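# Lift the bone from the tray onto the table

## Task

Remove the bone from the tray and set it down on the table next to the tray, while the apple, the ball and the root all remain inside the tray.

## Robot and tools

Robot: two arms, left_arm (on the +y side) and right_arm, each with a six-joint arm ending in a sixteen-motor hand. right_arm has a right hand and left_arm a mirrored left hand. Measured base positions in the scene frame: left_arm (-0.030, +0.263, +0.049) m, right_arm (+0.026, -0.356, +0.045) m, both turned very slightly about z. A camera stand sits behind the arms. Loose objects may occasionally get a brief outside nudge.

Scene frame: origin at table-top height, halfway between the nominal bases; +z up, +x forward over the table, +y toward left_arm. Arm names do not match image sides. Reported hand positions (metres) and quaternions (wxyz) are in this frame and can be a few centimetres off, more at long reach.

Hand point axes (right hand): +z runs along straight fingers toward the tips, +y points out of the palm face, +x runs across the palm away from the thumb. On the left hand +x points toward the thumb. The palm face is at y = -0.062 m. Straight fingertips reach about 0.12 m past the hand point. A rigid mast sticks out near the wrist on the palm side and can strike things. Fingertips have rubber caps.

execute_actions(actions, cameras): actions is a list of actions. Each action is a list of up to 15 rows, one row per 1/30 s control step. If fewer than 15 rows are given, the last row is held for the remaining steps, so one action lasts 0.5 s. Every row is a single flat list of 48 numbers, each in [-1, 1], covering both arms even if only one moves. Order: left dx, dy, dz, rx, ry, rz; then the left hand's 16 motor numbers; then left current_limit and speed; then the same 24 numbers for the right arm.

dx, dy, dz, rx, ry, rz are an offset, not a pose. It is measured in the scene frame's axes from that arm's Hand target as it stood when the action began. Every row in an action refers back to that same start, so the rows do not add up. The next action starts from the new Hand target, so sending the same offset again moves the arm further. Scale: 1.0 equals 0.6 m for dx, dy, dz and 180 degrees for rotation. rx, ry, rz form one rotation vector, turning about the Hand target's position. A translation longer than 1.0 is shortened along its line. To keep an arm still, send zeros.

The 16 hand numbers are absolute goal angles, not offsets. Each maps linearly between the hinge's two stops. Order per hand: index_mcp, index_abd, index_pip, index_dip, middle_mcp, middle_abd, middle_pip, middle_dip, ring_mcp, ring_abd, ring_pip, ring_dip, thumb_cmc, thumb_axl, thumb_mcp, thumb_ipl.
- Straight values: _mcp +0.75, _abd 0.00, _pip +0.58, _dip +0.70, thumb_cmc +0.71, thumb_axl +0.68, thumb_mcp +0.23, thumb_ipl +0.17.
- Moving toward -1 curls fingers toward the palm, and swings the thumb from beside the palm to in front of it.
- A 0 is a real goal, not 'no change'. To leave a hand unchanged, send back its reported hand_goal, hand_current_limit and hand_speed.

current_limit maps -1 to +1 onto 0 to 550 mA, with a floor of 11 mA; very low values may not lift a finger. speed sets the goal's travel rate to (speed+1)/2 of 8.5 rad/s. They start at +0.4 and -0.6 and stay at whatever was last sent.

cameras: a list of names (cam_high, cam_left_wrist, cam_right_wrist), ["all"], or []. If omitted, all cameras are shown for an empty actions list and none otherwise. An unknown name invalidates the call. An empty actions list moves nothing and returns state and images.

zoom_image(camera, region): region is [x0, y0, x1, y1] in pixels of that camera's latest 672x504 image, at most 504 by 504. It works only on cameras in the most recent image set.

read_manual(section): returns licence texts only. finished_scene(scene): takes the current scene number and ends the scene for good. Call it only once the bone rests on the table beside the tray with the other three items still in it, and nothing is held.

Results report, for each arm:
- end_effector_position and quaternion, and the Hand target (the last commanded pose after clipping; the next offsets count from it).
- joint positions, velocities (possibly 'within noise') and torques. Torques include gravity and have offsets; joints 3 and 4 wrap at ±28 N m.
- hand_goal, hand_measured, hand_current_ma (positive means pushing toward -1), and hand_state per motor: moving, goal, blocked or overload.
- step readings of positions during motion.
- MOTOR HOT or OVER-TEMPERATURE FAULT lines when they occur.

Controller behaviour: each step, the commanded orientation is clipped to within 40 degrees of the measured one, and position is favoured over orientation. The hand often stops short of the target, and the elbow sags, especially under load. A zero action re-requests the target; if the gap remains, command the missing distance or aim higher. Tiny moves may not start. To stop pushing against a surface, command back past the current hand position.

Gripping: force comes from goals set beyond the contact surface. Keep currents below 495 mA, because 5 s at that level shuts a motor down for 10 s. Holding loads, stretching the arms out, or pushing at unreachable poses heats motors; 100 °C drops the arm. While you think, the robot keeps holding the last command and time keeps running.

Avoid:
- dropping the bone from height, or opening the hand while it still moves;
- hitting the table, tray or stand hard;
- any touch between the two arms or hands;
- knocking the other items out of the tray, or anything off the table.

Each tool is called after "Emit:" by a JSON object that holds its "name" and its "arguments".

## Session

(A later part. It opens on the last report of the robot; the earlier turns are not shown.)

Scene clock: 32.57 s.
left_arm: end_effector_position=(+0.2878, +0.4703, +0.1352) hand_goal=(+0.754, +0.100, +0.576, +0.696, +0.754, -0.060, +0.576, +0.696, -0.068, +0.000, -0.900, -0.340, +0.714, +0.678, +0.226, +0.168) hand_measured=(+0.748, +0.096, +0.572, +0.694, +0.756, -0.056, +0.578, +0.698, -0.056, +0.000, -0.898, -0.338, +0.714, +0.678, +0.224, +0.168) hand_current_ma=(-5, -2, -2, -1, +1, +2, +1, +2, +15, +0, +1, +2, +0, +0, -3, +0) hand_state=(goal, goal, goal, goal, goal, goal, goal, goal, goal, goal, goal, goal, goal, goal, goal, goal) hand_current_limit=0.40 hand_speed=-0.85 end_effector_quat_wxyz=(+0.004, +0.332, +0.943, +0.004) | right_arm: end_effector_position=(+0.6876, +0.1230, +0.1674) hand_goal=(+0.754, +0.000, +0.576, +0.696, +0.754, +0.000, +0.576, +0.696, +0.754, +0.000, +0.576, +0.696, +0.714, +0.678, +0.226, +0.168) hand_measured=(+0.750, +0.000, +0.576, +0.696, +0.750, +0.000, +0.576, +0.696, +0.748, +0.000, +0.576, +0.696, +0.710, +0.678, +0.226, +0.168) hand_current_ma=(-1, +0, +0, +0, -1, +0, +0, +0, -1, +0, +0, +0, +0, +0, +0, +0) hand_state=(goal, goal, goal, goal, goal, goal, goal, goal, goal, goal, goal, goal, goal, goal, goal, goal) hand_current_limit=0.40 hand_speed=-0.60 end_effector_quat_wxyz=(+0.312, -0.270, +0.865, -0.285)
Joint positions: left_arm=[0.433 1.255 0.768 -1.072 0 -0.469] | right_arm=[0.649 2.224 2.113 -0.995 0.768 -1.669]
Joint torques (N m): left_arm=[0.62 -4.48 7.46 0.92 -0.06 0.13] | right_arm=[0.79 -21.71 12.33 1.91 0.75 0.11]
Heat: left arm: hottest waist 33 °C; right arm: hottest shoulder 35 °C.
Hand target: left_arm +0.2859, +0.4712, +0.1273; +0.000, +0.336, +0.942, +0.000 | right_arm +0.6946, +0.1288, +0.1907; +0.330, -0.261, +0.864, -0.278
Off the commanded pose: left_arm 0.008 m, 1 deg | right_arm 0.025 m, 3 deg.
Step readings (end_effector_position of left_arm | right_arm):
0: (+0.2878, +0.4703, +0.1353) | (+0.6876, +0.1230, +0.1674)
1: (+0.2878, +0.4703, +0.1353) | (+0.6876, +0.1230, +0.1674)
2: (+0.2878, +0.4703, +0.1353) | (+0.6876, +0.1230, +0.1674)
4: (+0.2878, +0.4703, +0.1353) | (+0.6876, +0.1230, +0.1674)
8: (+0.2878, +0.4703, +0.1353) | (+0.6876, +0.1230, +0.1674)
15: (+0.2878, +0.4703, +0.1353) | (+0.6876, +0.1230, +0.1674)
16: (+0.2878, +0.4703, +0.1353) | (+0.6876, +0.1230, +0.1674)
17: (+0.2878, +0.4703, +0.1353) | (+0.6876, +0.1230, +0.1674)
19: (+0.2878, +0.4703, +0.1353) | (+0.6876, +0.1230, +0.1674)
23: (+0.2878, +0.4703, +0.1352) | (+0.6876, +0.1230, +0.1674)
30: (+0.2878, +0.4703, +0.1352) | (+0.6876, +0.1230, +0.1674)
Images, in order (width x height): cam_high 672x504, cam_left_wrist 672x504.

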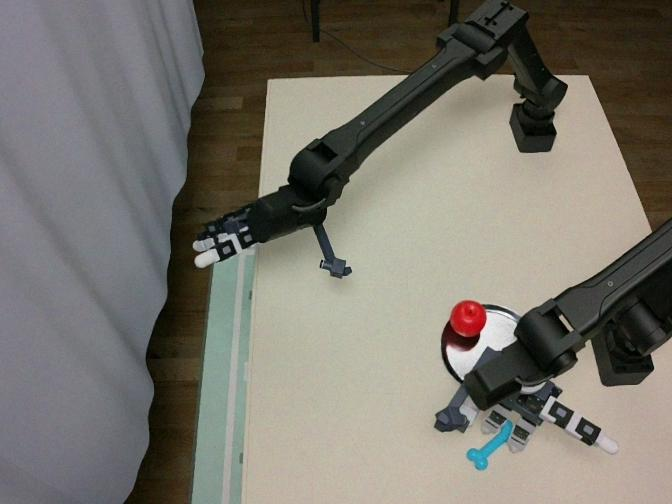

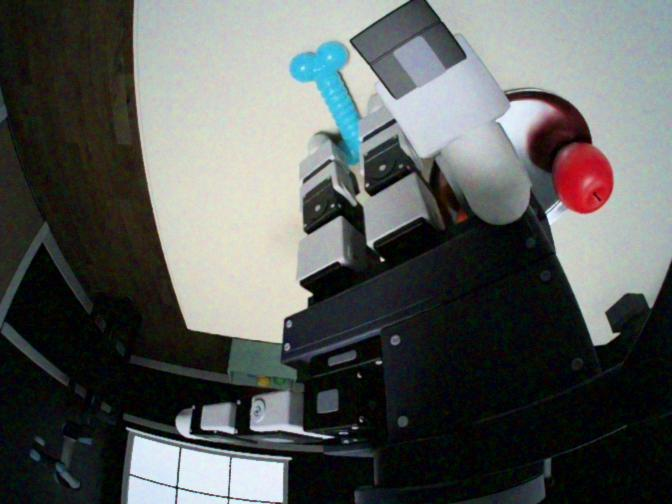

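Emit:
{"name": "execute_actions", "arguments": {"actions": [[[0.018,0.012,0.015,0,0,0,0.754,0.15,0.576,0.696,0.754,-0.12,0.576,0.696,-0.068,0,-0.9,-0.34,0.714,0.678,0.226,0.168,0.4,-0.85,0,0,0,0,0,0,0.754,0,0.576,0.696,0.754,0,0.576,0.696,0.754,0,0.576,0.696,0.714,0.678,0.226,0.168,0.4,-0.6]],[[0,0,0.05,0,0,0,0.754,0.15,0.576,0.696,0.754,-0.12,0.576,0.696,-0.068,0,-0.9,-0.34,0.714,0.678,0.226,0.168,0.4,-0.85,0,0,0,0,0,0,0.754,0,0.576,0.696,0.754,0,0.576,0.696,0.754,0,0.576,0.696,0.714,0.678,0.226,0.168,0.4,-0.6]],[[0,0,0.1,0,0,0,0.754,0.15,0.576,0.696,0.754,-0.12,0.576,0.696,-0.068,0,-0.9,-0.34,0.714,0.678,0.226,0.168,0.4,-0.85,0,0,0,0,0,0,0.754,0,0.576,0.696,0.754,0,0.576,0.696,0.754,0,0.576,0.696,0.714,0.678,0.226,0.168,0.4,-0.6]]], "cameras": ["cam_high", "cam_left_wrist"]}}

Emit:
{"name": "zoom_image", "arguments": {"camera": "cam_high", "region": [420, 290, 620, 490]}}

Scene clock: 34.63 s.
left_arm: end_effector_position=(+0.2861, +0.4712, +0.2123) hand_goal=(+0.754, +0.150, +0.576, +0.696, +0.754, -0.120, +0.576, +0.696, -0.068, +0.000, -0.900, -0.340, +0.714, +0.678, +0.226, +0.168) hand_measured=(+0.750, +0.146, +0.574, +0.694, +0.754, -0.116, +0.578, +0.698, -0.056, +0.000, -0.898, -0.338, +0.714, +0.678, +0.224, +0.168) hand_current_ma=(-4, -3, -2, -1, +0, +2, +1, +2, +15, +0, +1, +2, +0, +0, -3, +0) hand_state=(goal, goal, goal, goal, goal, goal, goal, goal, goal, goal, goal, goal, goal, goal, goal, goal) hand_current_limit=0.40 hand_speed=-0.85 end_effector_quat_wxyz=(-0.007, +0.333, +0.943, -0.006) | right_arm: end_effector_position=(+0.6876, +0.1230, +0.1674) hand_goal=(+0.754, +0.000, +0.576, +0.696, +0.754, +0.000, +0.576, +0.696, +0.754, +0.000, +0.576, +0.696, +0.714, +0.678, +0.226, +0.168) hand_measured=(+0.750, +0.000, +0.576, +0.696, +0.750, +0.000, +0.576, +0.696, +0.748, +0.000, +0.576, +0.696, +0.710, +0.678, +0.226, +0.168) hand_current_ma=(-1, +0, +0, +0, -1, +0, +0, +0, -1, +0, +0, +0, +0, +0, +0, +0) hand_state=(goal, goal, goal, goal, goal, goal, goal, goal, goal, goal, goal, goal, goal, goal, goal, goal) hand_current_limit=0.40 hand_speed=-0.60 end_effector_quat_wxyz=(+0.312, -0.270, +0.865, -0.285)
Joint positions: left_arm=[0.438 1.186 0.934 -1.337 -0.001 -0.463] | right_arm=[0.649 2.224 2.113 -0.995 0.768 -1.669]
Joint torques (N m): left_arm=[0.85 -4.31 12.93 -0.09 -0.05 0.12] | right_arm=[0.85 -21.66 12.34 1.89 0.75 0.11]
Heat: left arm: hottest waist 33 °C; right arm: hottest shoulder 35 °C.
Hand target: left_arm +0.2967, +0.4784, +0.2263; +0.000, +0.336, +0.942, +0.000 | right_arm +0.6946, +0.1288, +0.1907; +0.330, -0.261, +0.864, -0.278
Off the commanded pose: left_arm 0.019 m, 1 deg | right_arm 0.025 m, 3 deg.
Step readings (end_effector_position of left_arm | right_arm):
0: (+0.2878, +0.4703, +0.1352) | (+0.6876, +0.1230, +0.1674)
1: (+0.2878, +0.4703, +0.1350) | (+0.6876, +0.1230, +0.1674)
2: (+0.2878, +0.4702, +0.1348) | (+0.6876, +0.1230, +0.1674)
4: (+0.2875, +0.4704, +0.1330) | (+0.6876, +0.1230, +0.1674)
8: (+0.2864, +0.4709, +0.1280) | (+0.6876, +0.1230, +0.1674)
15: (+0.2862, +0.4711, +0.1267) | (+0.6876, +0.1230, +0.1674)
16: (+0.2860, +0.4709, +0.1266) | (+0.6876, +0.1230, +0.1674)
17: (+0.2849, +0.4704, +0.1269) | (+0.6876, +0.1230, +0.1674)
19: (+0.2814, +0.4688, +0.1286) | (+0.6876, +0.1230, +0.1674)
23: (+0.2806, +0.4684, +0.1385) | (+0.6876, +0.1230, +0.1674)
30: (+0.2835, +0.4698, +0.1480) | (+0.6876, +0.1230, +0.1674)
31: (+0.2832, +0.4696, +0.1483) | (+0.6876, +0.1230, +0.1674)
32: (+0.2816, +0.4689, +0.1497) | (+0.6876, +0.1230, +0.1674)
34: (+0.2780, +0.4674, +0.1585) | (+0.6876, +0.1230, +0.1674)
38: (+0.2826, +0.4696, +0.1908) | (+0.6876, +0.1230, +0.1674)
45: (+0.2876, +0.4718, +0.2127) | (+0.6876, +0.1230, +0.1674)
Images, in order (width x height): cam_high 672x504, cam_left_wrist 672x504.

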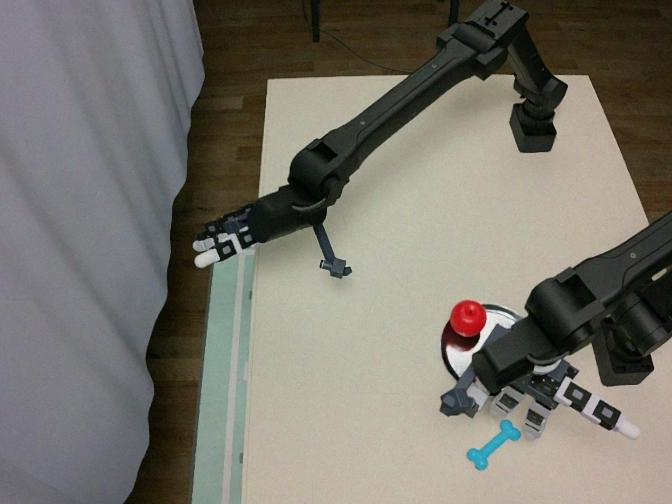

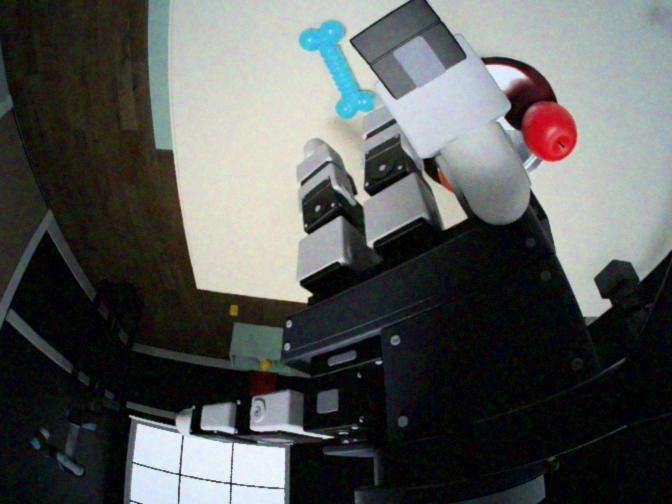

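Scaled by 2.520.

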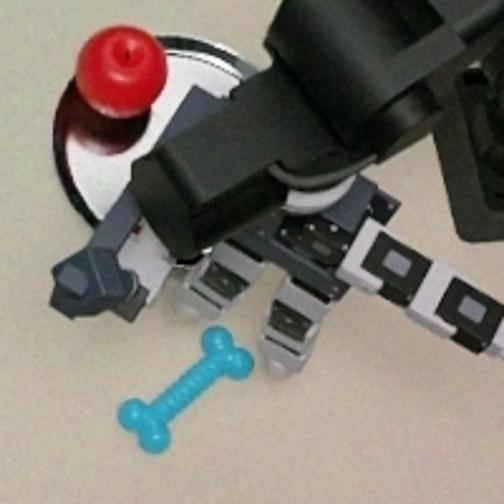

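Emit:
{"name": "finished_scene", "arguments": {"scene": 3}}

The scene is finished: the task was done.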